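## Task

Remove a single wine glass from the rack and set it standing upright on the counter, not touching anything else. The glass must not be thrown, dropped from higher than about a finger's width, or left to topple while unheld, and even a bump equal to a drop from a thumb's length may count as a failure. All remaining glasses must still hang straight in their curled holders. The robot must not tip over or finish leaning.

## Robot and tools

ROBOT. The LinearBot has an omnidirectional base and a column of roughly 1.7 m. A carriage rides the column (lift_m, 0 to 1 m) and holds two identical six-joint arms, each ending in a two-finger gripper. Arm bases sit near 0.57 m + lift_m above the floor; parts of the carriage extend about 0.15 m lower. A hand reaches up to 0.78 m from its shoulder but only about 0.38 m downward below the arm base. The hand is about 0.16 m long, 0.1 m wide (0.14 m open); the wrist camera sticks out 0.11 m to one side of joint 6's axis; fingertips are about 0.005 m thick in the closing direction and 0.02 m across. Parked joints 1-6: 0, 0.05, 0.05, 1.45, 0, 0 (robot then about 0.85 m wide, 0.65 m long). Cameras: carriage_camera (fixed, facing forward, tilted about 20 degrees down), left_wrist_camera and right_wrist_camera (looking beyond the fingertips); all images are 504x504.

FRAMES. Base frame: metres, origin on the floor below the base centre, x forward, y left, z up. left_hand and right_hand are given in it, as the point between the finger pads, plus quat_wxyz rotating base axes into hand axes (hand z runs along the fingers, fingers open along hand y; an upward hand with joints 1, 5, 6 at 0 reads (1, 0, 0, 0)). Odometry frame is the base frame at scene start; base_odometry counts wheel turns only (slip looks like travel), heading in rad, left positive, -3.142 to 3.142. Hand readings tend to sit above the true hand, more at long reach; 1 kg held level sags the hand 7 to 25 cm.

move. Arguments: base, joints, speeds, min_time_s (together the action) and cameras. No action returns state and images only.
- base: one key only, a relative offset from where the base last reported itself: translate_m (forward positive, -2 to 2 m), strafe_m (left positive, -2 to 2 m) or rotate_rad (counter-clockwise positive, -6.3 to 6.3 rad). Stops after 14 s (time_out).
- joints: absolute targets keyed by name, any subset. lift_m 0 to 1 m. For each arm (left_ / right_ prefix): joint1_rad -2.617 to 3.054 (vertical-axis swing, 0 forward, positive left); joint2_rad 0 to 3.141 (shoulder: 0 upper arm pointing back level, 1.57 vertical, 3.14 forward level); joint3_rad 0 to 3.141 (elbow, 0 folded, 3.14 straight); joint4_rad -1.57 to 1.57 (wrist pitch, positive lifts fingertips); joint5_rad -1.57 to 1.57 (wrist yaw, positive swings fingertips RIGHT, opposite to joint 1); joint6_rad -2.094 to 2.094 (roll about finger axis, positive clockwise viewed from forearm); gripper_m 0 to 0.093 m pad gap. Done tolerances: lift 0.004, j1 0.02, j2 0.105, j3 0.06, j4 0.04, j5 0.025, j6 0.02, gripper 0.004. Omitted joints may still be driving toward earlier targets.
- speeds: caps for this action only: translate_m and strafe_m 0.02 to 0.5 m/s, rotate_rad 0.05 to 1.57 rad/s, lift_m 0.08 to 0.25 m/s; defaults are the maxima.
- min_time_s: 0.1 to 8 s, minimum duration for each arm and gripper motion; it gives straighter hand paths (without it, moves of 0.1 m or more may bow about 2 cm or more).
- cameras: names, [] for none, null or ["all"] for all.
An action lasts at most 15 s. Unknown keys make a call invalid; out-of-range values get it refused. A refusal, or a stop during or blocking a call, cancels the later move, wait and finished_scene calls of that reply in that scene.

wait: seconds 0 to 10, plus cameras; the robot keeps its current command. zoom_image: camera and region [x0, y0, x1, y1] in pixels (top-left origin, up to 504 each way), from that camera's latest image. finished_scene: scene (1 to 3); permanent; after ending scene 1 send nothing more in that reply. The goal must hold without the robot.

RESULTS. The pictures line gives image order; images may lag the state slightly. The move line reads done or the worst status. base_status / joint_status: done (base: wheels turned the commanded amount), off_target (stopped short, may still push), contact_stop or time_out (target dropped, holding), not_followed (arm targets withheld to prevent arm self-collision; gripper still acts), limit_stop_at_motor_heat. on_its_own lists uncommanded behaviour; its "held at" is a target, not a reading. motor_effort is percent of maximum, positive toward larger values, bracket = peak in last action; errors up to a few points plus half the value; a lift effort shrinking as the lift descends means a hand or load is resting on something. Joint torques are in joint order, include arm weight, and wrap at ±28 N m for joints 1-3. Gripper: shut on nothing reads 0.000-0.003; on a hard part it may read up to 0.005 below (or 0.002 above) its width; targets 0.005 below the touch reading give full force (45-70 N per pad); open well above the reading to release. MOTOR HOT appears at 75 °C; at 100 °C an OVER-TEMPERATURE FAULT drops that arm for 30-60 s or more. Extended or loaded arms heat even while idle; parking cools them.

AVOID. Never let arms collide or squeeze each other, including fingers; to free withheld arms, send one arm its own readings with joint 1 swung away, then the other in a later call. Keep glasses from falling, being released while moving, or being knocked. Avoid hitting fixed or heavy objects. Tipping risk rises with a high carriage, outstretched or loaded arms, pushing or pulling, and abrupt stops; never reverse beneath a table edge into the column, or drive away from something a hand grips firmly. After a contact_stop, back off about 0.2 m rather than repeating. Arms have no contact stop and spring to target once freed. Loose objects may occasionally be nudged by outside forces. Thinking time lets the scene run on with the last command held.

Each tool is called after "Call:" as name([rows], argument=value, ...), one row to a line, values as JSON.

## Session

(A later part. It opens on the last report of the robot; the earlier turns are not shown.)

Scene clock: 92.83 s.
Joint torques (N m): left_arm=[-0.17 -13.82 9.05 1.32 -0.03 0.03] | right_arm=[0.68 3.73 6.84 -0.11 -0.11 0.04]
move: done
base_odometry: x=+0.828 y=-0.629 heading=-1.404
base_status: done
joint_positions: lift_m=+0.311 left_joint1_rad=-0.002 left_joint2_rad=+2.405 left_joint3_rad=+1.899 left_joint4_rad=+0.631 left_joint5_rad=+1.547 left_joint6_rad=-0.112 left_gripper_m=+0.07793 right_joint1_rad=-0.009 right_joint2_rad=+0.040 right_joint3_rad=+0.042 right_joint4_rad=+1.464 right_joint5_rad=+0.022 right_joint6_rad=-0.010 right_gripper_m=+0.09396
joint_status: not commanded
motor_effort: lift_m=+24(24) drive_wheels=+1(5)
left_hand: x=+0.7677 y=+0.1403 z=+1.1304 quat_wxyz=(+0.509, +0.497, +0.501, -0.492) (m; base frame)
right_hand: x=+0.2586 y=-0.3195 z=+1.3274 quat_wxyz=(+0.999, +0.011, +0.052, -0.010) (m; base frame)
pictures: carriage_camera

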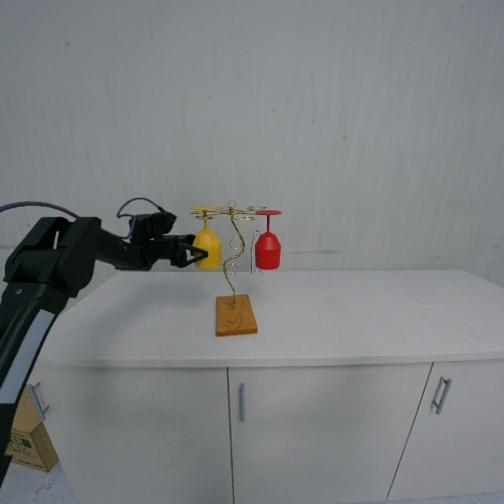

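Call:
move(base={"strafe_m": -0.008}, speeds={"strafe_m": 0.05}, cameras=[])

Call:
move(base={"translate_m": 0.008}, speeds={"translate_m": 0.05}, cameras=[])

Call:
move(base={"strafe_m": -0.008}, speeds={"strafe_m": 0.05}, cameras=["carriage_camera", "left_wrist_camera"])

Call:
zoom_image(camera="carriage_camera", region=[170, 190, 270, 290])

Scene clock: 95.93 s.
Joint torques (N m): left_arm=[-0.02 -13.98 8.85 1.3 -0.02 -0.02] | right_arm=[0.62 3.79 6.75 -0.1 -0.11 0.04]
move: done
base_odometry: x=+0.820 y=-0.631 heading=-1.404
base_status: done
joint_positions: lift_m=+0.311 left_joint1_rad=-0.003 left_joint2_rad=+2.405 left_joint3_rad=+1.899 left_joint4_rad=+0.631 left_joint5_rad=+1.547 left_joint6_rad=-0.112 left_gripper_m=+0.07793 right_joint1_rad=-0.009 right_joint2_rad=+0.040 right_joint3_rad=+0.042 right_joint4_rad=+1.464 right_joint5_rad=+0.022 right_joint6_rad=-0.010 right_gripper_m=+0.09396
joint_status: not commanded
motor_effort: lift_m=+23(24) drive_wheels=-3(6)
left_hand: x=+0.7676 y=+0.1399 z=+1.1304 quat_wxyz=(+0.509, +0.497, +0.501, -0.492) (m; base frame)
right_hand: x=+0.2586 y=-0.3195 z=+1.3274 quat_wxyz=(+0.999, +0.011, +0.052, -0.010) (m; base frame)
pictures: none
No camera images: "cameras" was empty.

Scene clock: 96.60 s.
Joint torques (N m): left_arm=[0.1 -13.74 8.8 1.33 -0.03 -0.01] | right_arm=[0.65 3.81 6.68 -0.14 -0.11 0.05]
move: done
base_odometry: x=+0.821 y=-0.638 heading=-1.404
base_status: done
joint_positions: lift_m=+0.311 left_joint1_rad=-0.003 left_joint2_rad=+2.405 left_joint3_rad=+1.899 left_joint4_rad=+0.631 left_joint5_rad=+1.547 left_joint6_rad=-0.112 left_gripper_m=+0.07793 right_joint1_rad=-0.009 right_joint2_rad=+0.040 right_joint3_rad=+0.042 right_joint4_rad=+1.464 right_joint5_rad=+0.022 right_joint6_rad=-0.010 right_gripper_m=+0.09396
joint_status: not commanded
motor_effort: lift_m=+23(24) drive_wheels=+1(7)
left_hand: x=+0.7676 y=+0.1399 z=+1.1304 quat_wxyz=(+0.509, +0.497, +0.501, -0.492) (m; base frame)
right_hand: x=+0.2586 y=-0.3195 z=+1.3274 quat_wxyz=(+0.999, +0.011, +0.052, -0.010) (m; base frame)
pictures: none
No camera images: "cameras" was empty.

Scene clock: 97.33 s.
Joint torques (N m): left_arm=[0.17 -13.96 8.72 1.29 0.01 -0.03] | right_arm=[0.66 3.77 6.78 -0.11 -0.11 0.03]
move: done
base_odometry: x=+0.813 y=-0.640 heading=-1.404
base_status: done
joint_positions: lift_m=+0.311 left_joint1_rad=-0.003 left_joint2_rad=+2.405 left_joint3_rad=+1.899 left_joint4_rad=+0.631 left_joint5_rad=+1.547 left_joint6_rad=-0.112 left_gripper_m=+0.07792 right_joint1_rad=-0.009 right_joint2_rad=+0.040 right_joint3_rad=+0.042 right_joint4_rad=+1.464 right_joint5_rad=+0.022 right_joint6_rad=-0.010 right_gripper_m=+0.09396
joint_status: not commanded
motor_effort: lift_m=+24(24) drive_wheels=-3(6)
left_hand: x=+0.7676 y=+0.1399 z=+1.1304 quat_wxyz=(+0.509, +0.497, +0.501, -0.492) (m; base frame)
right_hand: x=+0.2586 y=-0.3195 z=+1.3274 quat_wxyz=(+0.999, +0.011, +0.052, -0.010) (m; base frame)
pictures: carriage_camera, left_wrist_camera

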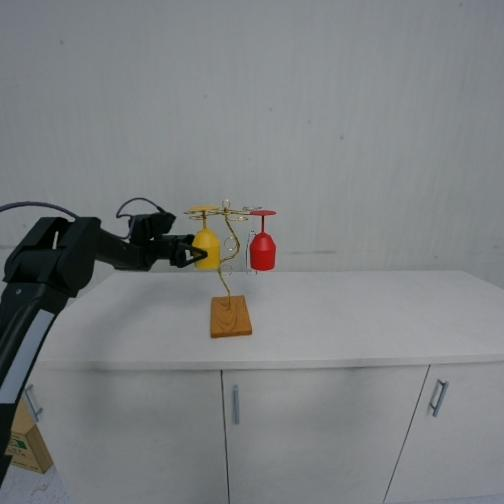

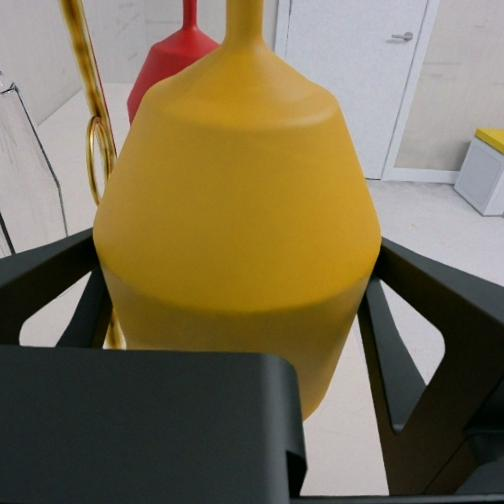

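Scaled by 5.040 from the camera's 504x504 image, which has a finer 720x720 frame.

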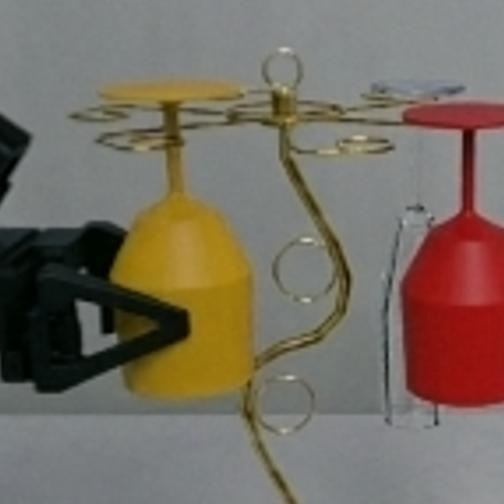

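Call:
move(base={"translate_m": 0.008}, speeds={"translate_m": 0.05}, cameras=[])

Call:
move(base={"strafe_m": -0.008}, speeds={"strafe_m": 0.05}, cameras=[])

Call:
move(base={"translate_m": 0.004}, speeds={"translate_m": 0.05}, cameras=["carriage_camera", "left_wrist_camera"])

Call:
zoom_image(camera="carriage_camera", region=[170, 190, 270, 290])

Scene clock: 100.53 s.
Joint torques (N m): left_arm=[-0.14 -13.96 8.8 1.33 -0.02 -0.01] | right_arm=[0.64 3.73 6.8 -0.04 -0.11 0.06]
move: done
base_odometry: x=+0.815 y=-0.648 heading=-1.404
base_status: done
joint_positions: lift_m=+0.311 left_joint1_rad=-0.003 left_joint2_rad=+2.405 left_joint3_rad=+1.899 left_joint4_rad=+0.631 left_joint5_rad=+1.547 left_joint6_rad=-0.112 left_gripper_m=+0.07792 right_joint1_rad=-0.009 right_joint2_rad=+0.040 right_joint3_rad=+0.042 right_joint4_rad=+1.464 right_joint5_rad=+0.022 right_joint6_rad=-0.010 right_gripper_m=+0.09396
joint_status: not commanded
motor_effort: lift_m=+24(24) drive_wheels=-4(6)
left_hand: x=+0.7675 y=+0.1399 z=+1.1304 quat_wxyz=(+0.509, +0.497, +0.501, -0.493) (m; base frame)
right_hand: x=+0.2586 y=-0.3195 z=+1.3274 quat_wxyz=(+0.999, +0.011, +0.052, -0.010) (m; base frame)
pictures: none
No camera images: "cameras" was empty.

Scene clock: 101.27 s.
Joint torques (N m): left_arm=[-0.09 -13.82 8.77 1.35 0 -0.01] | right_arm=[0.66 3.78 6.86 -0.11 -0.11 0.05]
move: done
base_odometry: x=+0.807 y=-0.649 heading=-1.404
base_status: done
joint_positions: lift_m=+0.311 left_joint1_rad=-0.003 left_joint2_rad=+2.405 left_joint3_rad=+1.899 left_joint4_rad=+0.631 left_joint5_rad=+1.547 left_joint6_rad=-0.112 left_gripper_m=+0.07792 right_joint1_rad=-0.009 right_joint2_rad=+0.040 right_joint3_rad=+0.042 right_joint4_rad=+1.464 right_joint5_rad=+0.022 right_joint6_rad=-0.010 right_gripper_m=+0.09396
joint_status: not commanded
motor_effort: lift_m=+24(24) drive_wheels=-3(6)
left_hand: x=+0.7675 y=+0.1399 z=+1.1304 quat_wxyz=(+0.509, +0.497, +0.501, -0.493) (m; base frame)
right_hand: x=+0.2586 y=-0.3195 z=+1.3274 quat_wxyz=(+0.999, +0.011, +0.052, -0.010) (m; base frame)
pictures: none
No camera images: "cameras" was empty.

Scene clock: 102.03 s.
Joint torques (N m): left_arm=[-0.06 -13.87 8.72 1.28 -0.01 0.01] | right_arm=[0.64 3.82 6.74 -0.12 -0.12 0.06]
move: done
base_odometry: x=+0.807 y=-0.653 heading=-1.404
base_status: done
joint_positions: lift_m=+0.311 left_joint1_rad=-0.003 left_joint2_rad=+2.405 left_joint3_rad=+1.899 left_joint4_rad=+0.631 left_joint5_rad=+1.548 left_joint6_rad=-0.113 left_gripper_m=+0.07792 right_joint1_rad=-0.009 right_joint2_rad=+0.040 right_joint3_rad=+0.042 right_joint4_rad=+1.465 right_joint5_rad=+0.022 right_joint6_rad=-0.010 right_gripper_m=+0.09396
joint_status: not commanded
motor_effort: lift_m=+24(24) drive_wheels=-4(8)
left_hand: x=+0.7675 y=+0.1399 z=+1.1304 quat_wxyz=(+0.509, +0.497, +0.501, -0.493) (m; base frame)
right_hand: x=+0.2584 y=-0.3195 z=+1.3274 quat_wxyz=(+0.999, +0.011, +0.052, -0.010) (m; base frame)
pictures: carriage_camera, left_wrist_camera

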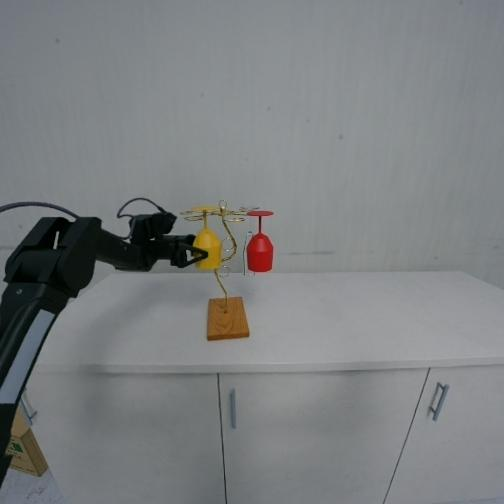

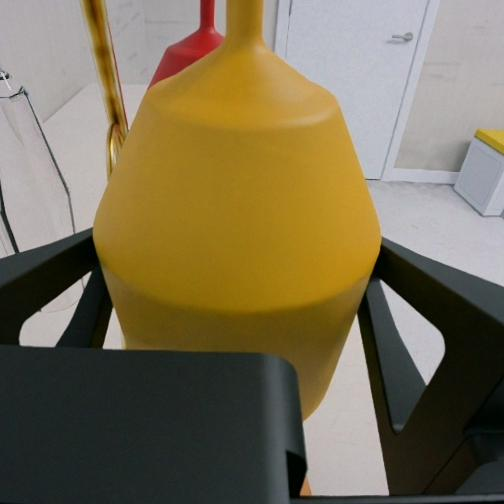

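Scaled by 5.040 from the camera's 504x504 image, which has a finer 720x720 frame.

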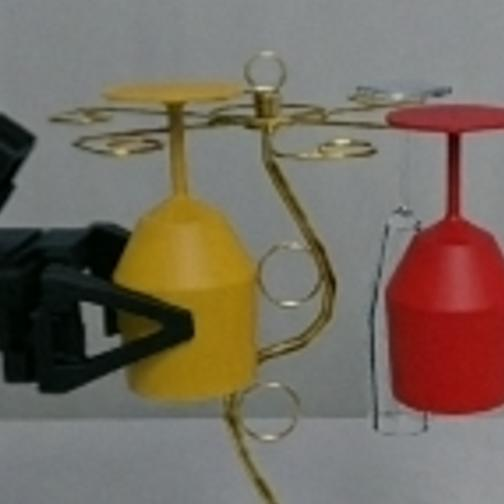

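Call:
move(base={"translate_m": -0.012}, speeds={"translate_m": 0.05}, cameras=[])

Call:
move(base={"strafe_m": -0.012}, speeds={"strafe_m": 0.05}, cameras=["carriage_camera"])

Call:
zoom_image(camera="carriage_camera", region=[170, 190, 270, 290])

Call:
move(base={"translate_m": -0.012}, speeds={"translate_m": 0.05}, cameras=[])

Call:
move(base={"strafe_m": -0.012}, speeds={"strafe_m": 0.05}, cameras=["carriage_camera", "left_wrist_camera"])

Call:
zoom_image(camera="carriage_camera", region=[170, 190, 270, 290])

Scene clock: 105.33 s.
Joint torques (N m): left_arm=[0.01 -13.93 8.72 1.32 -0.01 -0.04] | right_arm=[0.62 3.81 6.82 -0.13 -0.12 0.04]
move: done
base_odometry: x=+0.805 y=-0.641 heading=-1.404
base_status: done
joint_positions: lift_m=+0.311 left_joint1_rad=-0.003 left_joint2_rad=+2.405 left_joint3_rad=+1.899 left_joint4_rad=+0.631 left_joint5_rad=+1.548 left_joint6_rad=-0.113 left_gripper_m=+0.07792 right_joint1_rad=-0.009 right_joint2_rad=+0.040 right_joint3_rad=+0.042 right_joint4_rad=+1.465 right_joint5_rad=+0.022 right_joint6_rad=-0.010 right_gripper_m=+0.09396
joint_status: not commanded
motor_effort: lift_m=+24(24) drive_wheels=-3(7)
left_hand: x=+0.7674 y=+0.1399 z=+1.1304 quat_wxyz=(+0.509, +0.497, +0.501, -0.493) (m; base frame)
right_hand: x=+0.2583 y=-0.3195 z=+1.3274 quat_wxyz=(+0.999, +0.011, +0.052, -0.010) (m; base frame)
pictures: none
No camera images: "cameras" was empty.

Scene clock: 106.07 s.
Joint torques (N m): left_arm=[-0.06 -13.94 8.79 1.32 0 -0.01] | right_arm=[0.64 3.78 6.82 -0.16 -0.11 0.05]
move: done
base_odometry: x=+0.794 y=-0.644 heading=-1.404
base_status: done
joint_positions: lift_m=+0.311 left_joint1_rad=-0.003 left_joint2_rad=+2.405 left_joint3_rad=+1.899 left_joint4_rad=+0.631 left_joint5_rad=+1.548 left_joint6_rad=-0.113 left_gripper_m=+0.07792 right_joint1_rad=-0.009 right_joint2_rad=+0.040 right_joint3_rad=+0.042 right_joint4_rad=+1.465 right_joint5_rad=+0.022 right_joint6_rad=-0.010 right_gripper_m=+0.09396
joint_status: not commanded
motor_effort: lift_m=+24(24) drive_wheels=-3(7)
left_hand: x=+0.7674 y=+0.1399 z=+1.1304 quat_wxyz=(+0.509, +0.497, +0.501, -0.493) (m; base frame)
right_hand: x=+0.2583 y=-0.3195 z=+1.3274 quat_wxyz=(+0.999, +0.011, +0.052, -0.010) (m; base frame)
pictures: carriage_camera

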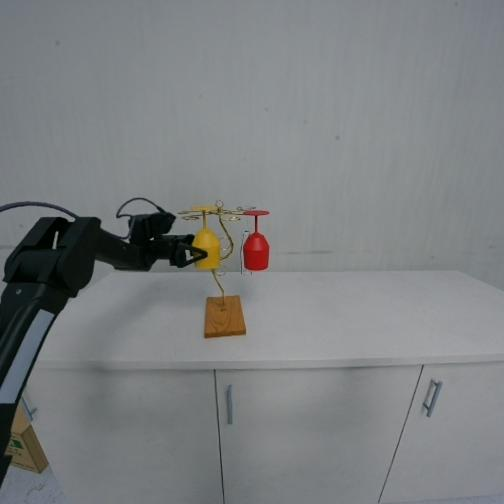

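Scaled by 5.040 from the camera's 504x504 image, which has a finer 720x720 frame.

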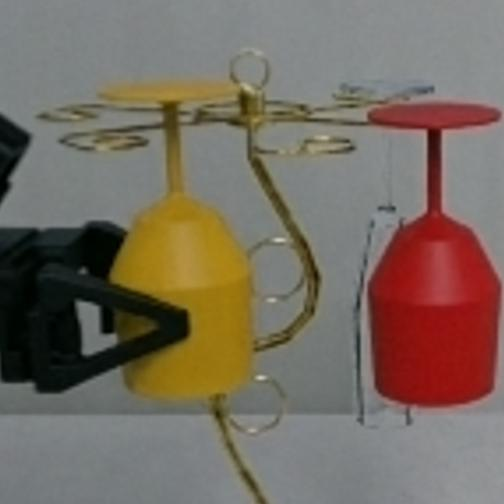

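Scene clock: 106.80 s.
Joint torques (N m): left_arm=[-0.01 -13.86 8.68 1.36 -0.01 -0.05] | right_arm=[0.68 3.86 6.75 -0.14 -0.13 0.05]
move: done
base_odometry: x=+0.792 y=-0.632 heading=-1.404
base_status: done
joint_positions: lift_m=+0.311 left_joint1_rad=-0.003 left_joint2_rad=+2.405 left_joint3_rad=+1.899 left_joint4_rad=+0.631 left_joint5_rad=+1.548 left_joint6_rad=-0.113 left_gripper_m=+0.07792 right_joint1_rad=-0.009 right_joint2_rad=+0.040 right_joint3_rad=+0.042 right_joint4_rad=+1.465 right_joint5_rad=+0.022 right_joint6_rad=-0.010 right_gripper_m=+0.09396
joint_status: not commanded
motor_effort: lift_m=+24(24) drive_wheels=-1(3)
left_hand: x=+0.7675 y=+0.1399 z=+1.1304 quat_wxyz=(+0.509, +0.497, +0.501, -0.493) (m; base frame)
right_hand: x=+0.2584 y=-0.3195 z=+1.3274 quat_wxyz=(+0.999, +0.011, +0.052, -0.010) (m; base frame)
pictures: none
No camera images: "cameras" was empty.

Scene clock: 107.53 s.
Joint torques (N m): left_arm=[-0.02 -13.89 8.76 1.34 0.01 -0.01] | right_arm=[0.59 3.81 6.79 -0.14 -0.13 0.04]
move: done
base_odometry: x=+0.780 y=-0.634 heading=-1.404
base_status: done
joint_positions: lift_m=+0.311 left_joint1_rad=-0.004 left_joint2_rad=+2.405 left_joint3_rad=+1.899 left_joint4_rad=+0.631 left_joint5_rad=+1.548 left_joint6_rad=-0.113 left_gripper_m=+0.07792 right_joint1_rad=-0.009 right_joint2_rad=+0.040 right_joint3_rad=+0.042 right_joint4_rad=+1.465 right_joint5_rad=+0.022 right_joint6_rad=-0.010 right_gripper_m=+0.09396
joint_status: not commanded
motor_effort: lift_m=+24(24) drive_wheels=-3(6)
left_hand: x=+0.7673 y=+0.1395 z=+1.1304 quat_wxyz=(+0.509, +0.498, +0.501, -0.493) (m; base frame)
right_hand: x=+0.2584 y=-0.3195 z=+1.3274 quat_wxyz=(+0.999, +0.011, +0.052, -0.010) (m; base frame)
pictures: carriage_camera, left_wrist_camera

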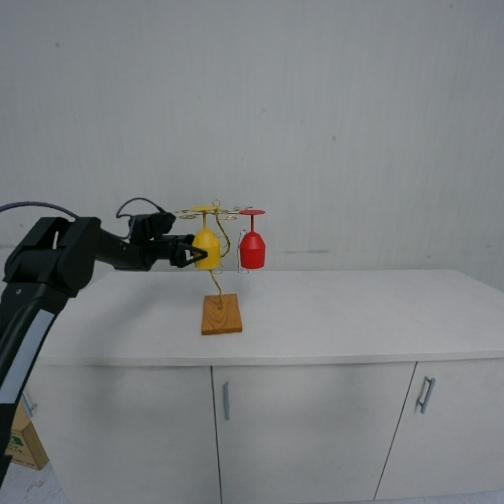

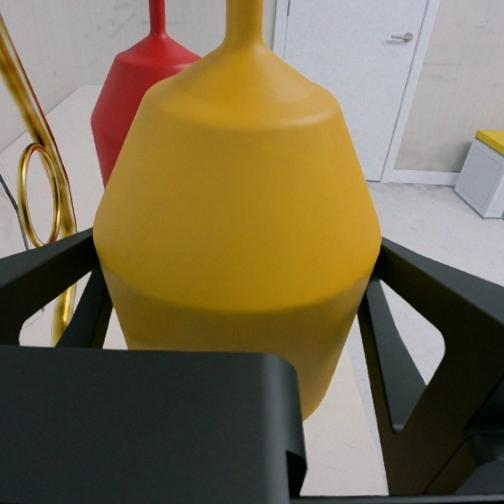

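Scaled by 5.040 from the camera's 504x504 image, which has a finer 720x720 frame.

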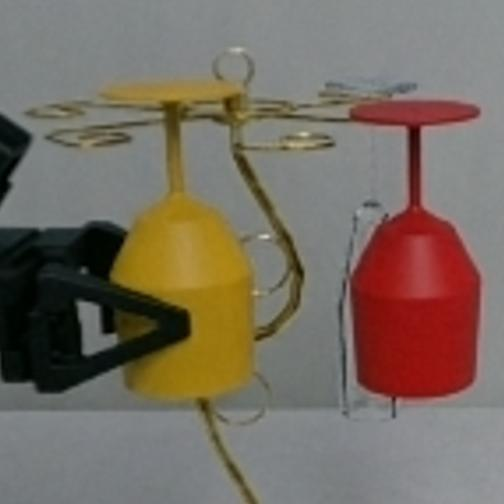

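Call:
move(base={"translate_m": -0.012}, speeds={"translate_m": 0.05}, cameras=[])

Call:
move(base={"strafe_m": -0.01}, speeds={"strafe_m": 0.05}, cameras=["carriage_camera"])

Call:
zoom_image(camera="carriage_camera", region=[170, 190, 270, 290])

Call:
move(base={"translate_m": -0.02}, speeds={"translate_m": 0.05}, cameras=["carriage_camera"])

Call:
zoom_image(camera="carriage_camera", region=[170, 190, 270, 290])

Scene clock: 110.50 s.
Joint torques (N m): left_arm=[0.1 -14.02 8.8 1.33 0 0] | right_arm=[0.64 3.77 6.8 -0.13 -0.13 0.04]
move: done
base_odometry: x=+0.778 y=-0.622 heading=-1.404
base_status: done
joint_positions: lift_m=+0.311 left_joint1_rad=-0.004 left_joint2_rad=+2.405 left_joint3_rad=+1.899 left_joint4_rad=+0.631 left_joint5_rad=+1.548 left_joint6_rad=-0.113 left_gripper_m=+0.07792 right_joint1_rad=-0.009 right_joint2_rad=+0.040 right_joint3_rad=+0.042 right_joint4_rad=+1.465 right_joint5_rad=+0.022 right_joint6_rad=-0.010 right_gripper_m=+0.09396
joint_status: not commanded
motor_effort: lift_m=+24(24) drive_wheels=-2(4)
left_hand: x=+0.7673 y=+0.1395 z=+1.1304 quat_wxyz=(+0.509, +0.498, +0.501, -0.493) (m; base frame)
right_hand: x=+0.2584 y=-0.3195 z=+1.3274 quat_wxyz=(+0.999, +0.011, +0.052, -0.010) (m; base frame)
pictures: none
No camera images: "cameras" was empty.

Scene clock: 111.20 s.
Joint torques (N m): left_arm=[0.27 -14.12 8.87 1.32 0 0] | right_arm=[0.64 3.79 6.79 -0.13 -0.11 0.04]
move: done
base_odometry: x=+0.768 y=-0.623 heading=-1.404
base_status: done
joint_positions: lift_m=+0.311 left_joint1_rad=-0.004 left_joint2_rad=+2.405 left_joint3_rad=+1.899 left_joint4_rad=+0.631 left_joint5_rad=+1.548 left_joint6_rad=-0.113 left_gripper_m=+0.07792 right_joint1_rad=-0.009 right_joint2_rad=+0.040 right_joint3_rad=+0.042 right_joint4_rad=+1.465 right_joint5_rad=+0.022 right_joint6_rad=-0.010 right_gripper_m=+0.09396
joint_status: not commanded
motor_effort: lift_m=+24(24) drive_wheels=-3(6)
left_hand: x=+0.7672 y=+0.1393 z=+1.1304 quat_wxyz=(+0.509, +0.498, +0.501, -0.493) (m; base frame)
right_hand: x=+0.2584 y=-0.3195 z=+1.3274 quat_wxyz=(+0.999, +0.011, +0.052, -0.010) (m; base frame)
pictures: carriage_camera

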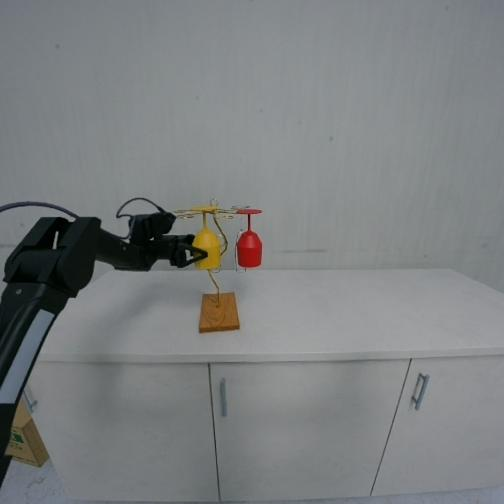

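Scaled by 5.040 from the camera's 504x504 image, which has a finer 720x720 frame.

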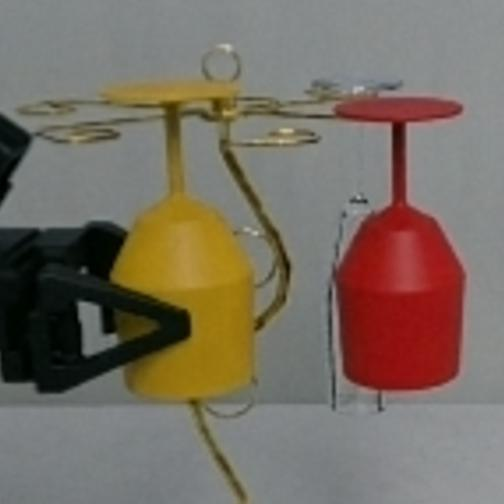

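Scene clock: 112.17 s.
Joint torques (N m): left_arm=[-0.13 -13.89 8.65 1.31 0.02 0] | right_arm=[0.64 3.74 6.71 -0.1 -0.11 0.04]
move: done
base_odometry: x=+0.764 y=-0.604 heading=-1.404
base_status: done
joint_positions: lift_m=+0.311 left_joint1_rad=-0.004 left_joint2_rad=+2.405 left_joint3_rad=+1.899 left_joint4_rad=+0.631 left_joint5_rad=+1.548 left_joint6_rad=-0.113 left_gripper_m=+0.07792 right_joint1_rad=-0.009 right_joint2_rad=+0.040 right_joint3_rad=+0.042 right_joint4_rad=+1.465 right_joint5_rad=+0.022 right_joint6_rad=-0.010 right_gripper_m=+0.09396
joint_status: not commanded
motor_effort: lift_m=+23(24) drive_wheels=-1(4)
left_hand: x=+0.7672 y=+0.1393 z=+1.1304 quat_wxyz=(+0.509, +0.498, +0.501, -0.493) (m; base frame)
right_hand: x=+0.2584 y=-0.3195 z=+1.3274 quat_wxyz=(+0.999, +0.011, +0.052, -0.010) (m; base frame)
pictures: carriage_camera

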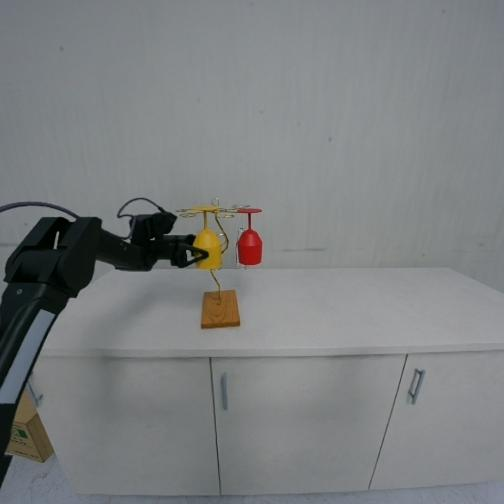

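Scaled by 5.040 from the camera's 504x504 image, which has a finer 720x720 frame.

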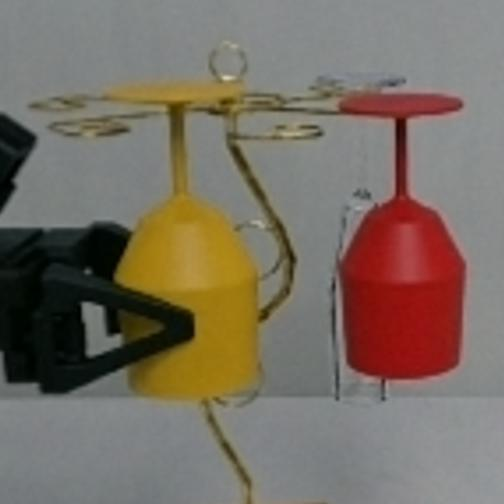

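Call:
move(base={"translate_m": -0.08}, speeds={"translate_m": 0.08}, cameras=["carriage_camera"])

Call:
move(base={"strafe_m": 0.18}, joints={"lift_m": 0.43}, speeds={"strafe_m": 0.12, "lift_m": 0.1}, cameras=["carriage_camera"])

Call:
move(base={"strafe_m": 0.14}, joints={"left_joint1_rad": 0.0, "left_joint2_rad": 2.409, "left_joint3_rad": 1.909, "left_joint4_rad": -1.07, "left_joint5_rad": 1.57, "left_joint6_rad": -0.111}, speeds={"strafe_m": 0.06}, min_time_s=4, cameras=["carriage_camera"])

Scene clock: 115.63 s.
Joint torques (N m): left_arm=[0.09 -13.97 8.58 1.3 -0.01 0] | right_arm=[0.62 3.78 6.86 -0.1 -0.1 0.05]
move: done
base_odometry: x=+0.751 y=-0.525 heading=-1.404
base_status: done
joint_positions: lift_m=+0.311 left_joint1_rad=-0.004 left_joint2_rad=+2.405 left_joint3_rad=+1.899 left_joint4_rad=+0.631 left_joint5_rad=+1.548 left_joint6_rad=-0.113 left_gripper_m=+0.07792 right_joint1_rad=-0.009 right_joint2_rad=+0.040 right_joint3_rad=+0.042 right_joint4_rad=+1.465 right_joint5_rad=+0.022 right_joint6_rad=-0.010 right_gripper_m=+0.09396
joint_status: not commanded
motor_effort: lift_m=+24(24) drive_wheels=-1(5)
left_hand: x=+0.7672 y=+0.1393 z=+1.1304 quat_wxyz=(+0.509, +0.498, +0.501, -0.493) (m; base frame)
right_hand: x=+0.2584 y=-0.3195 z=+1.3274 quat_wxyz=(+0.999, +0.011, +0.052, -0.010) (m; base frame)
pictures: carriage_camera

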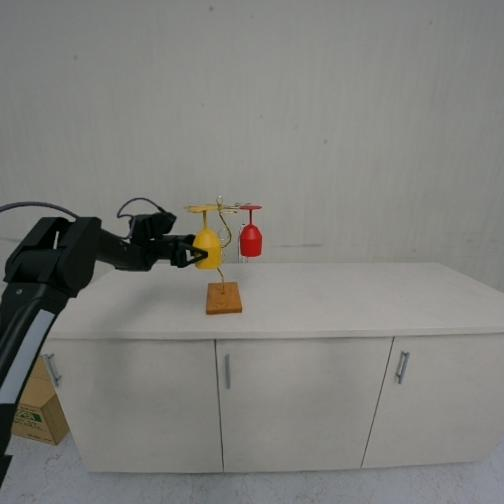

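Scene clock: 118.20 s.
Joint torques (N m): left_arm=[-0.16 -14.11 8.64 1.32 -0.02 -0.03] | right_arm=[0.65 3.78 6.82 -0.15 -0.11 0.05]
move: done
base_odometry: x=+0.928 y=-0.495 heading=-1.404
base_status: done
joint_positions: lift_m=+0.430 left_joint1_rad=+0.000 left_joint2_rad=+2.406 left_joint3_rad=+1.899 left_joint4_rad=+0.632 left_joint5_rad=+1.548 left_joint6_rad=-0.113 left_gripper_m=+0.07792 right_joint1_rad=-0.009 right_joint2_rad=+0.040 right_joint3_rad=+0.042 right_joint4_rad=+1.465 right_joint5_rad=+0.022 right_joint6_rad=-0.010 right_gripper_m=+0.09396
joint_status: all done
motor_effort: lift_m=+23(28) drive_wheels=-2(6)
left_hand: x=+0.7681 y=+0.1413 z=+1.2487 quat_wxyz=(+0.509, +0.497, +0.502, -0.492) (m; base frame)
right_hand: x=+0.2584 y=-0.3195 z=+1.4464 quat_wxyz=(+0.999, +0.011, +0.052, -0.010) (m; base frame)
pictures: carriage_camera

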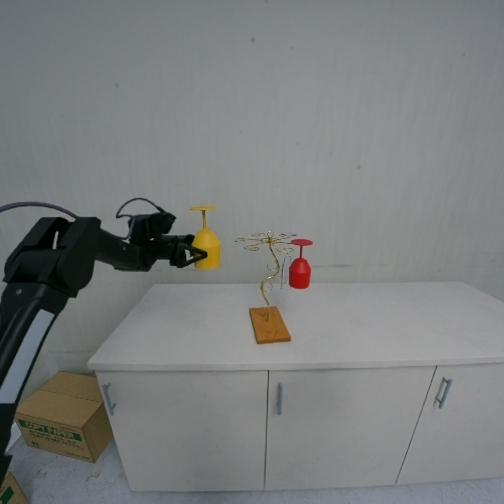

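Scene clock: 122.50 s.
Joint torques (N m): left_arm=[-0.31 -13.19 7.86 0.23 0.61 0.15] | right_arm=[0.65 3.73 6.75 -0.12 -0.11 0.04]
move: done
base_odometry: x=+1.067 y=-0.472 heading=-1.404
base_status: done
joint_positions: lift_m=+0.430 left_joint1_rad=+0.000 left_joint2_rad=+2.406 left_joint3_rad=+1.899 left_joint4_rad=-1.063 left_joint5_rad=+1.548 left_joint6_rad=-0.113 left_gripper_m=+0.07792 right_joint1_rad=-0.009 right_joint2_rad=+0.040 right_joint3_rad=+0.042 right_joint4_rad=+1.465 right_joint5_rad=+0.022 right_joint6_rad=-0.010 right_gripper_m=+0.09396
joint_status: all done
joint sent to its limit — left_joint5_rad, upper limit.
motor_effort: lift_m=+23(24) drive_wheels=-2(6)
left_hand: x=+0.6909 y=+0.1417 z=+1.1610 quat_wxyz=(-0.039, -0.040, +0.714, -0.698) (m; base frame)
right_hand: x=+0.2584 y=-0.3195 z=+1.4464 quat_wxyz=(+0.999, +0.011, +0.052, -0.010) (m; base frame)
pictures: carriage_camera

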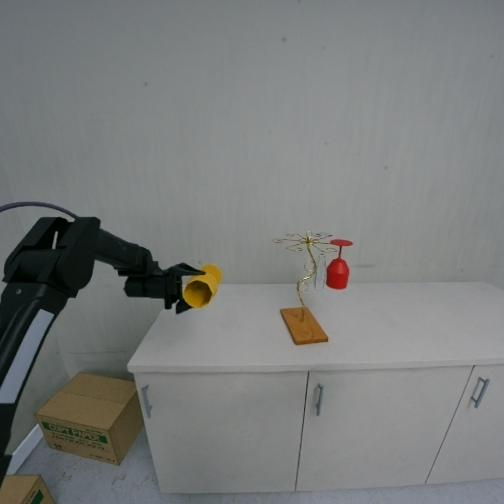

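Call:
move(base={"translate_m": 0.17}, joints={"left_joint1_rad": 0.0, "left_joint2_rad": 2.409, "left_joint3_rad": 1.909, "left_joint4_rad": -1.07, "left_joint5_rad": 1.57, "left_joint6_rad": -1.57}, speeds={"translate_m": 0.06}, min_time_s=4, cameras=["carriage_camera"])

Call:
zoom_image(camera="carriage_camera", region=[130, 220, 270, 360])

Scene clock: 129.47 s.
Joint torques (N m): left_arm=[-0.4 -13.14 7.8 0.21 0.59 -0.03] | right_arm=[0.55 3.81 6.83 -0.13 -0.12 0.04]
move: done
base_odometry: x=+1.095 y=-0.639 heading=-1.404
base_status: done
joint_positions: lift_m=+0.430 left_joint1_rad=+0.000 left_joint2_rad=+2.406 left_joint3_rad=+1.899 left_joint4_rad=-1.067 left_joint5_rad=+1.548 left_joint6_rad=-1.560 left_gripper_m=+0.07792 right_joint1_rad=-0.009 right_joint2_rad=+0.040 right_joint3_rad=+0.042 right_joint4_rad=+1.465 right_joint5_rad=+0.022 right_joint6_rad=-0.010 right_gripper_m=+0.09396
joint_status: all done
joint sent to its limit — left_joint5_rad, upper limit.
motor_effort: lift_m=+23(24) drive_wheels=-4(7)
left_hand: x=+0.6905 y=+0.1417 z=+1.1610 quat_wxyz=(-0.492, -0.504, +0.507, -0.496) (m; base frame)
right_hand: x=+0.2582 y=-0.3195 z=+1.4464 quat_wxyz=(+0.999, +0.011, +0.051, -0.010) (m; base frame)
pictures: carriage_camera

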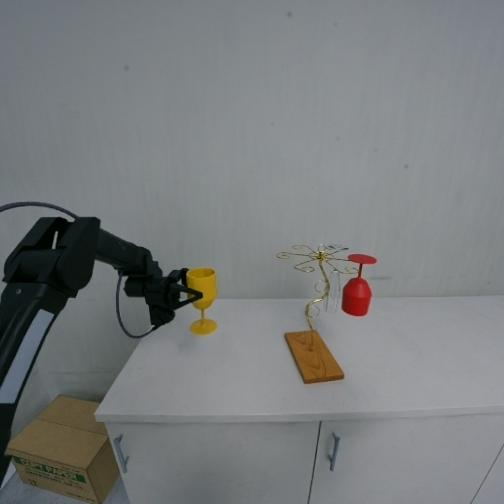

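Scaled by 3.600 from the camera's 504x504 image, which has a finer 720x720 frame.

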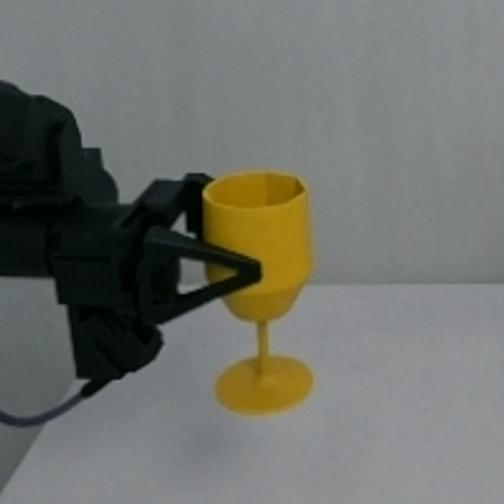

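Call:
zoom_image(camera="carriage_camera", region=[140, 270, 225, 355])

Call:
move(joints={"lift_m": 0.32}, speeds={"lift_m": 0.1}, cameras=["carriage_camera", "left_wrist_camera"])

Call:
zoom_image(camera="carriage_camera", region=[140, 270, 230, 360])

Scaled by 5.929 from the camera's 504x504 image, which has a finer 720x720 frame.

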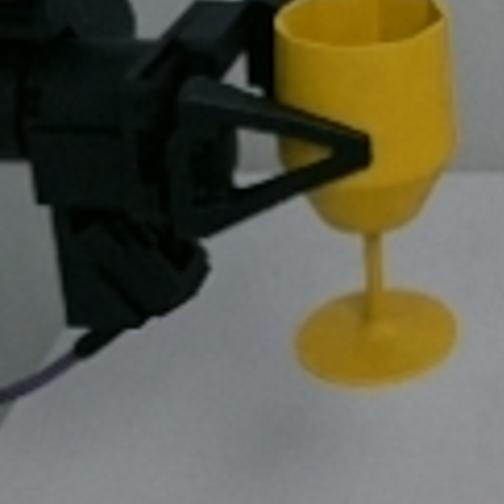

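Scene clock: 134.27 s.
Joint torques (N m): left_arm=[-0.32 -13 7.68 0.13 0.62 -0.04] | right_arm=[0.61 3.81 6.75 -0.13 -0.11 0.04]
move: done
base_odometry: x=+1.095 y=-0.639 heading=-1.404
base_status: not commanded
joint_positions: lift_m=+0.320 left_joint1_rad=+0.000 left_joint2_rad=+2.407 left_joint3_rad=+1.900 left_joint4_rad=-1.067 left_joint5_rad=+1.546 left_joint6_rad=-1.562 left_gripper_m=+0.07792 right_joint1_rad=-0.009 right_joint2_rad=+0.040 right_joint3_rad=+0.042 right_joint4_rad=+1.465 right_joint5_rad=+0.022 right_joint6_rad=-0.010 right_gripper_m=+0.09396
joint_status: all done
motor_effort: lift_m=+21(21) drive_wheels=-3(4)
left_hand: x=+0.6906 y=+0.1417 z=+1.0508 quat_wxyz=(-0.492, -0.505, +0.507, -0.495) (m; base frame)
right_hand: x=+0.2582 y=-0.3195 z=+1.3367 quat_wxyz=(+0.999, +0.011, +0.051, -0.010) (m; base frame)
pictures: carriage_camera, left_wrist_camera

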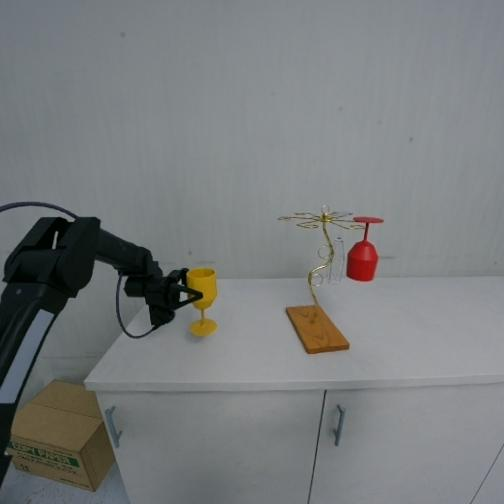

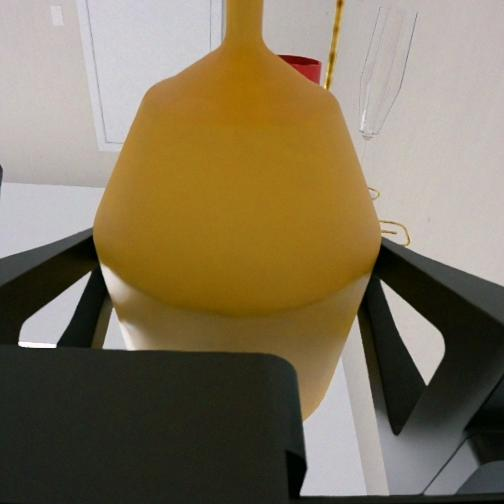

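Scaled by 5.600 from the camera's 504x504 image, which has a finer 720x720 frame.

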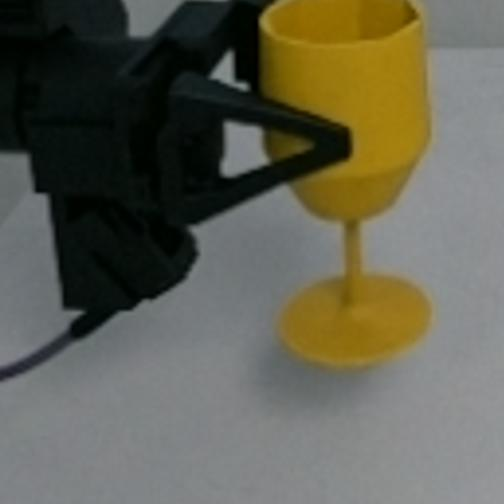

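Call:
move(joints={"lift_m": 0.285}, speeds={"lift_m": 0.08}, cameras=["carriage_camera"])

Call:
zoom_image(camera="carriage_camera", region=[110, 260, 230, 380])

Scene clock: 136.17 s.
Joint torques (N m): left_arm=[-0.27 -13.24 7.71 0.17 0.62 -0.02] | right_arm=[0.61 3.77 6.84 -0.16 -0.11 0.04]
move: done
base_odometry: x=+1.095 y=-0.639 heading=-1.404
base_status: not commanded
joint_positions: lift_m=+0.285 left_joint1_rad=+0.000 left_joint2_rad=+2.407 left_joint3_rad=+1.900 left_joint4_rad=-1.068 left_joint5_rad=+1.545 left_joint6_rad=-1.562 left_gripper_m=+0.07792 right_joint1_rad=-0.009 right_joint2_rad=+0.040 right_joint3_rad=+0.042 right_joint4_rad=+1.465 right_joint5_rad=+0.022 right_joint6_rad=-0.010 right_gripper_m=+0.09396
joint_status: all done
motor_effort: lift_m=+21(21) drive_wheels=+1(4)
left_hand: x=+0.6906 y=+0.1417 z=+1.0157 quat_wxyz=(-0.492, -0.505, +0.507, -0.495) (m; base frame)
right_hand: x=+0.2582 y=-0.3195 z=+1.3018 quat_wxyz=(+0.999, +0.011, +0.051, -0.010) (m; base frame)
pictures: carriage_camera

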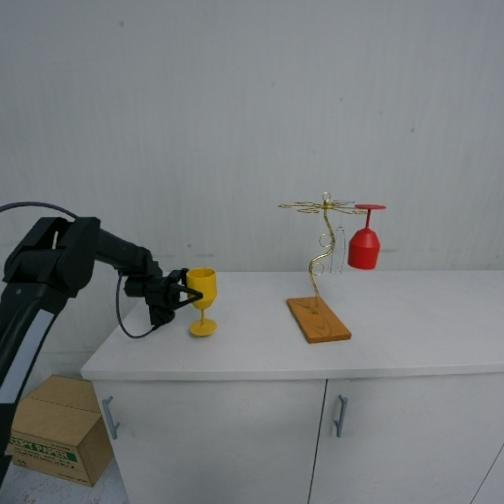

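Scaled by 4.200 from the camera's 504x504 image, which has a finer 720x720 frame.

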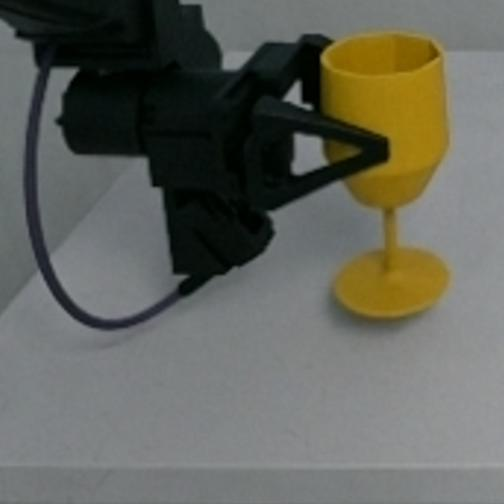

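Call:
move(joints={"lift_m": 0.276}, speeds={"lift_m": 0.08}, cameras=["carriage_camera"])

Call:
zoom_image(camera="carriage_camera", region=[130, 290, 230, 390])

Call:
move(joints={"lift_m": 0.27}, speeds={"lift_m": 0.08}, cameras=["carriage_camera"])

Call:
zoom_image(camera="carriage_camera", region=[130, 290, 230, 390])

Scene clock: 139.87 s.
Joint torques (N m): left_arm=[-0.34 -13.34 7.54 0.2 0.64 -0.02] | right_arm=[0.57 3.79 6.8 -0.15 -0.1 0.05]
move: done
base_odometry: x=+1.095 y=-0.639 heading=-1.404
base_status: not commanded
joint_positions: lift_m=+0.276 left_joint1_rad=+0.000 left_joint2_rad=+2.409 left_joint3_rad=+1.900 left_joint4_rad=-1.068 left_joint5_rad=+1.544 left_joint6_rad=-1.562 left_gripper_m=+0.07792 right_joint1_rad=-0.009 right_joint2_rad=+0.040 right_joint3_rad=+0.042 right_joint4_rad=+1.465 right_joint5_rad=+0.022 right_joint6_rad=-0.010 right_gripper_m=+0.09396
joint_status: all done
motor_effort: lift_m=+21(22) drive_wheels=-3(5)
left_hand: x=+0.6907 y=+0.1417 z=+1.0055 quat_wxyz=(-0.493, -0.506, +0.507, -0.494) (m; base frame)
right_hand: x=+0.2582 y=-0.3195 z=+1.2927 quat_wxyz=(+0.999, +0.011, +0.051, -0.010) (m; base frame)
pictures: carriage_camera

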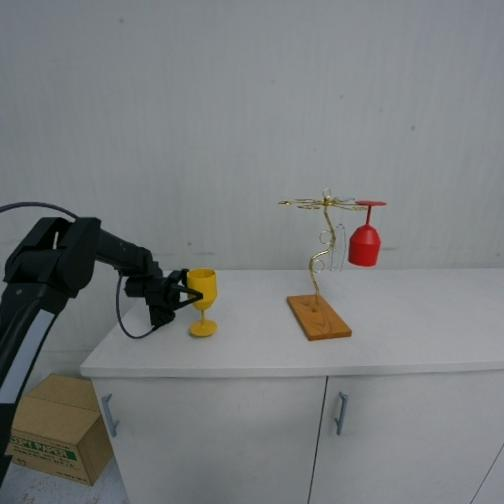

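Scaled by 5.040 from the camera's 504x504 image, which has a finer 720x720 frame.

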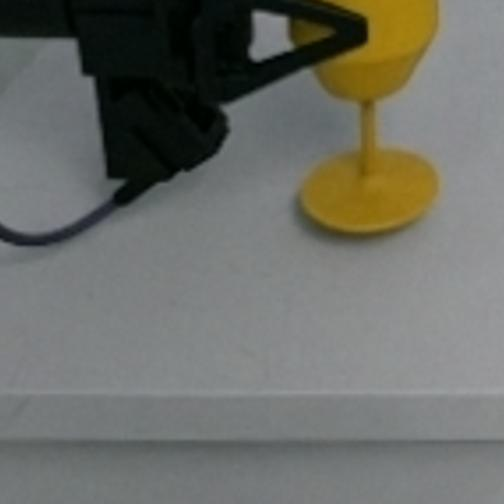

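Scene clock: 140.30 s.
Joint torques (N m): left_arm=[-0.4 -13.79 7.77 0.17 0.65 -0.03] | right_arm=[0.64 3.78 6.87 -0.18 -0.11 0.04]
move: done
base_odometry: x=+1.095 y=-0.639 heading=-1.404
base_status: not commanded
joint_positions: lift_m=+0.270 left_joint1_rad=+0.000 left_joint2_rad=+2.412 left_joint3_rad=+1.900 left_joint4_rad=-1.069 left_joint5_rad=+1.542 left_joint6_rad=-1.562 left_gripper_m=+0.07792 right_joint1_rad=-0.009 right_joint2_rad=+0.040 right_joint3_rad=+0.042 right_joint4_rad=+1.465 right_joint5_rad=+0.022 right_joint6_rad=-0.010 right_gripper_m=+0.09396
joint_status: all done
motor_effort: lift_m=+21(21) drive_wheels=-4(4)
left_hand: x=+0.6907 y=+0.1417 z=+0.9981 quat_wxyz=(-0.493, -0.507, +0.507, -0.493) (m; base frame)
right_hand: x=+0.2582 y=-0.3195 z=+1.2868 quat_wxyz=(+0.999, +0.011, +0.051, -0.010) (m; base frame)
pictures: carriage_camera

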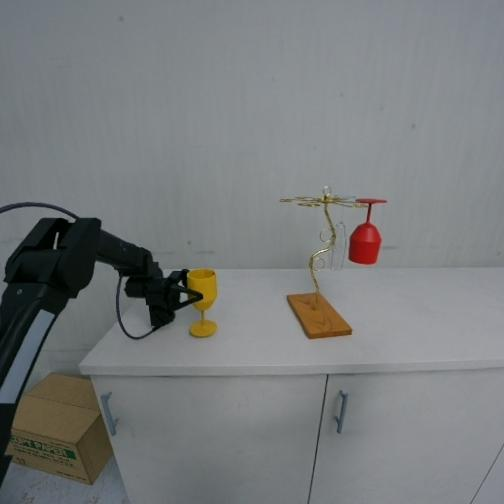

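Scaled by 5.040 from the camera's 504x504 image, which has a finer 720x720 frame.

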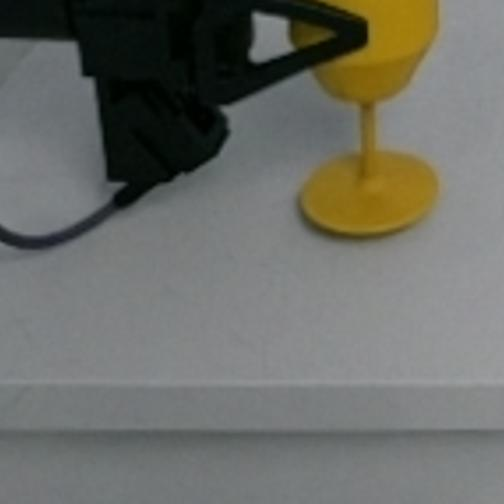

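Call:
move(joints={"lift_m": 0.265}, speeds={"lift_m": 0.08}, cameras=["carriage_camera"])

Call:
zoom_image(camera="carriage_camera", region=[130, 290, 230, 390])

Call:
move(joints={"lift_m": 0.26}, speeds={"lift_m": 0.08}, cameras=["carriage_camera", "left_wrist_camera"])

Call:
zoom_image(camera="carriage_camera", region=[130, 290, 230, 390])

Scene clock: 142.23 s.
Joint torques (N m): left_arm=[-0.34 -13.98 7.65 0.15 0.65 0.01] | right_arm=[0.62 3.78 6.8 -0.15 -0.13 0.06]
move: done
base_odometry: x=+1.095 y=-0.639 heading=-1.404
base_status: not commanded
joint_positions: lift_m=+0.265 left_joint1_rad=+0.000 left_joint2_rad=+2.414 left_joint3_rad=+1.900 left_joint4_rad=-1.069 left_joint5_rad=+1.542 left_joint6_rad=-1.562 left_gripper_m=+0.07792 right_joint1_rad=-0.009 right_joint2_rad=+0.040 right_joint3_rad=+0.042 right_joint4_rad=+1.465 right_joint5_rad=+0.022 right_joint6_rad=-0.010 right_gripper_m=+0.09396
joint_status: all done
motor_effort: lift_m=+20(21) drive_wheels=+1(4)
left_hand: x=+0.6907 y=+0.1417 z=+0.9922 quat_wxyz=(-0.494, -0.508, +0.506, -0.492) (m; base frame)
right_hand: x=+0.2582 y=-0.3195 z=+1.2818 quat_wxyz=(+0.999, +0.011, +0.051, -0.010) (m; base frame)
pictures: carriage_camera

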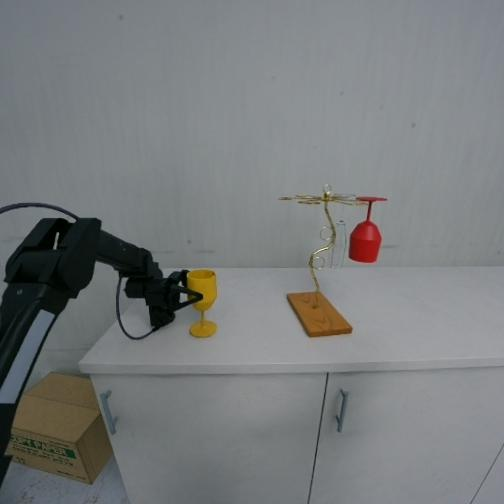

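Scaled by 5.040 from the camera's 504x504 image, which has a finer 720x720 frame.

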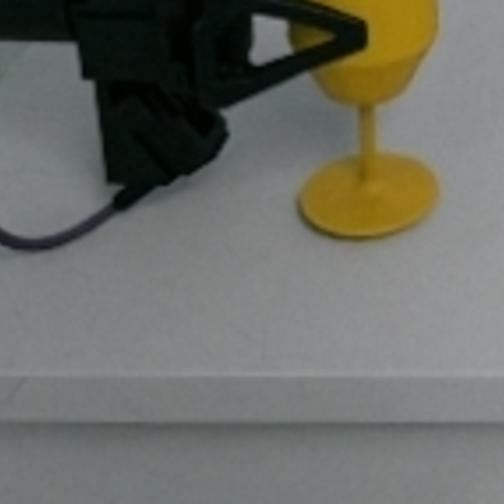

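Scene clock: 142.83 s.
Joint torques (N m): left_arm=[-0.36 -13.75 7.61 0.17 0.61 0] | right_arm=[0.61 3.81 6.68 -0.16 -0.11 0.04]
move: done
base_odometry: x=+1.095 y=-0.639 heading=-1.404
base_status: not commanded
joint_positions: lift_m=+0.260 left_joint1_rad=+0.000 left_joint2_rad=+2.415 left_joint3_rad=+1.900 left_joint4_rad=-1.070 left_joint5_rad=+1.546 left_joint6_rad=-1.562 left_gripper_m=+0.07792 right_joint1_rad=-0.009 right_joint2_rad=+0.040 right_joint3_rad=+0.042 right_joint4_rad=+1.465 right_joint5_rad=+0.022 right_joint6_rad=-0.010 right_gripper_m=+0.09396
joint_status: all done
motor_effort: lift_m=+20(21) drive_wheels=+1(5)
left_hand: x=+0.6908 y=+0.1417 z=+0.9879 quat_wxyz=(-0.495, -0.507, +0.505, -0.493) (m; base frame)
right_hand: x=+0.2582 y=-0.3195 z=+1.2768 quat_wxyz=(+0.999, +0.011, +0.051, -0.010) (m; base frame)
pictures: carriage_camera, left_wrist_camera

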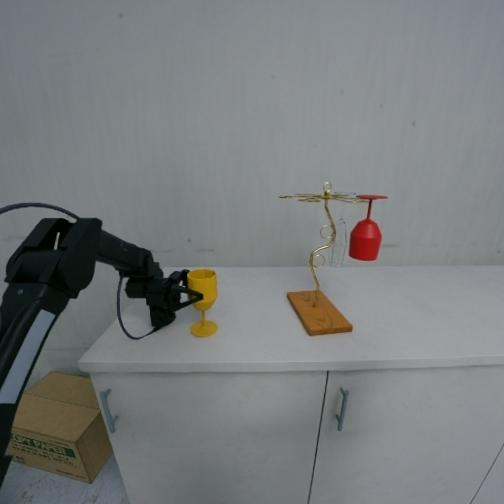

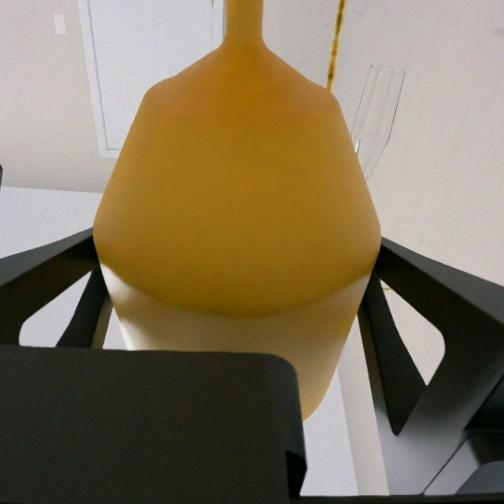

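Scaled by 5.040 from the camera's 504x504 image, which has a finer 720x720 frame.

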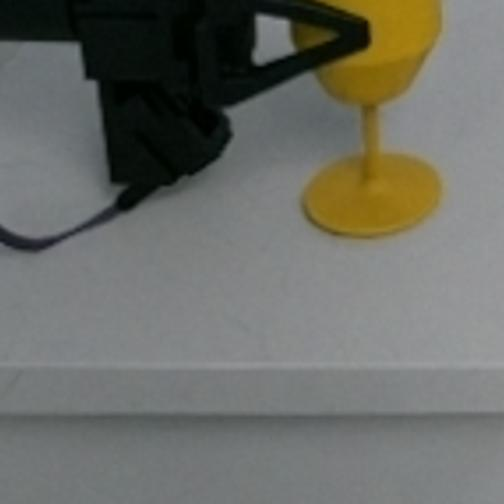

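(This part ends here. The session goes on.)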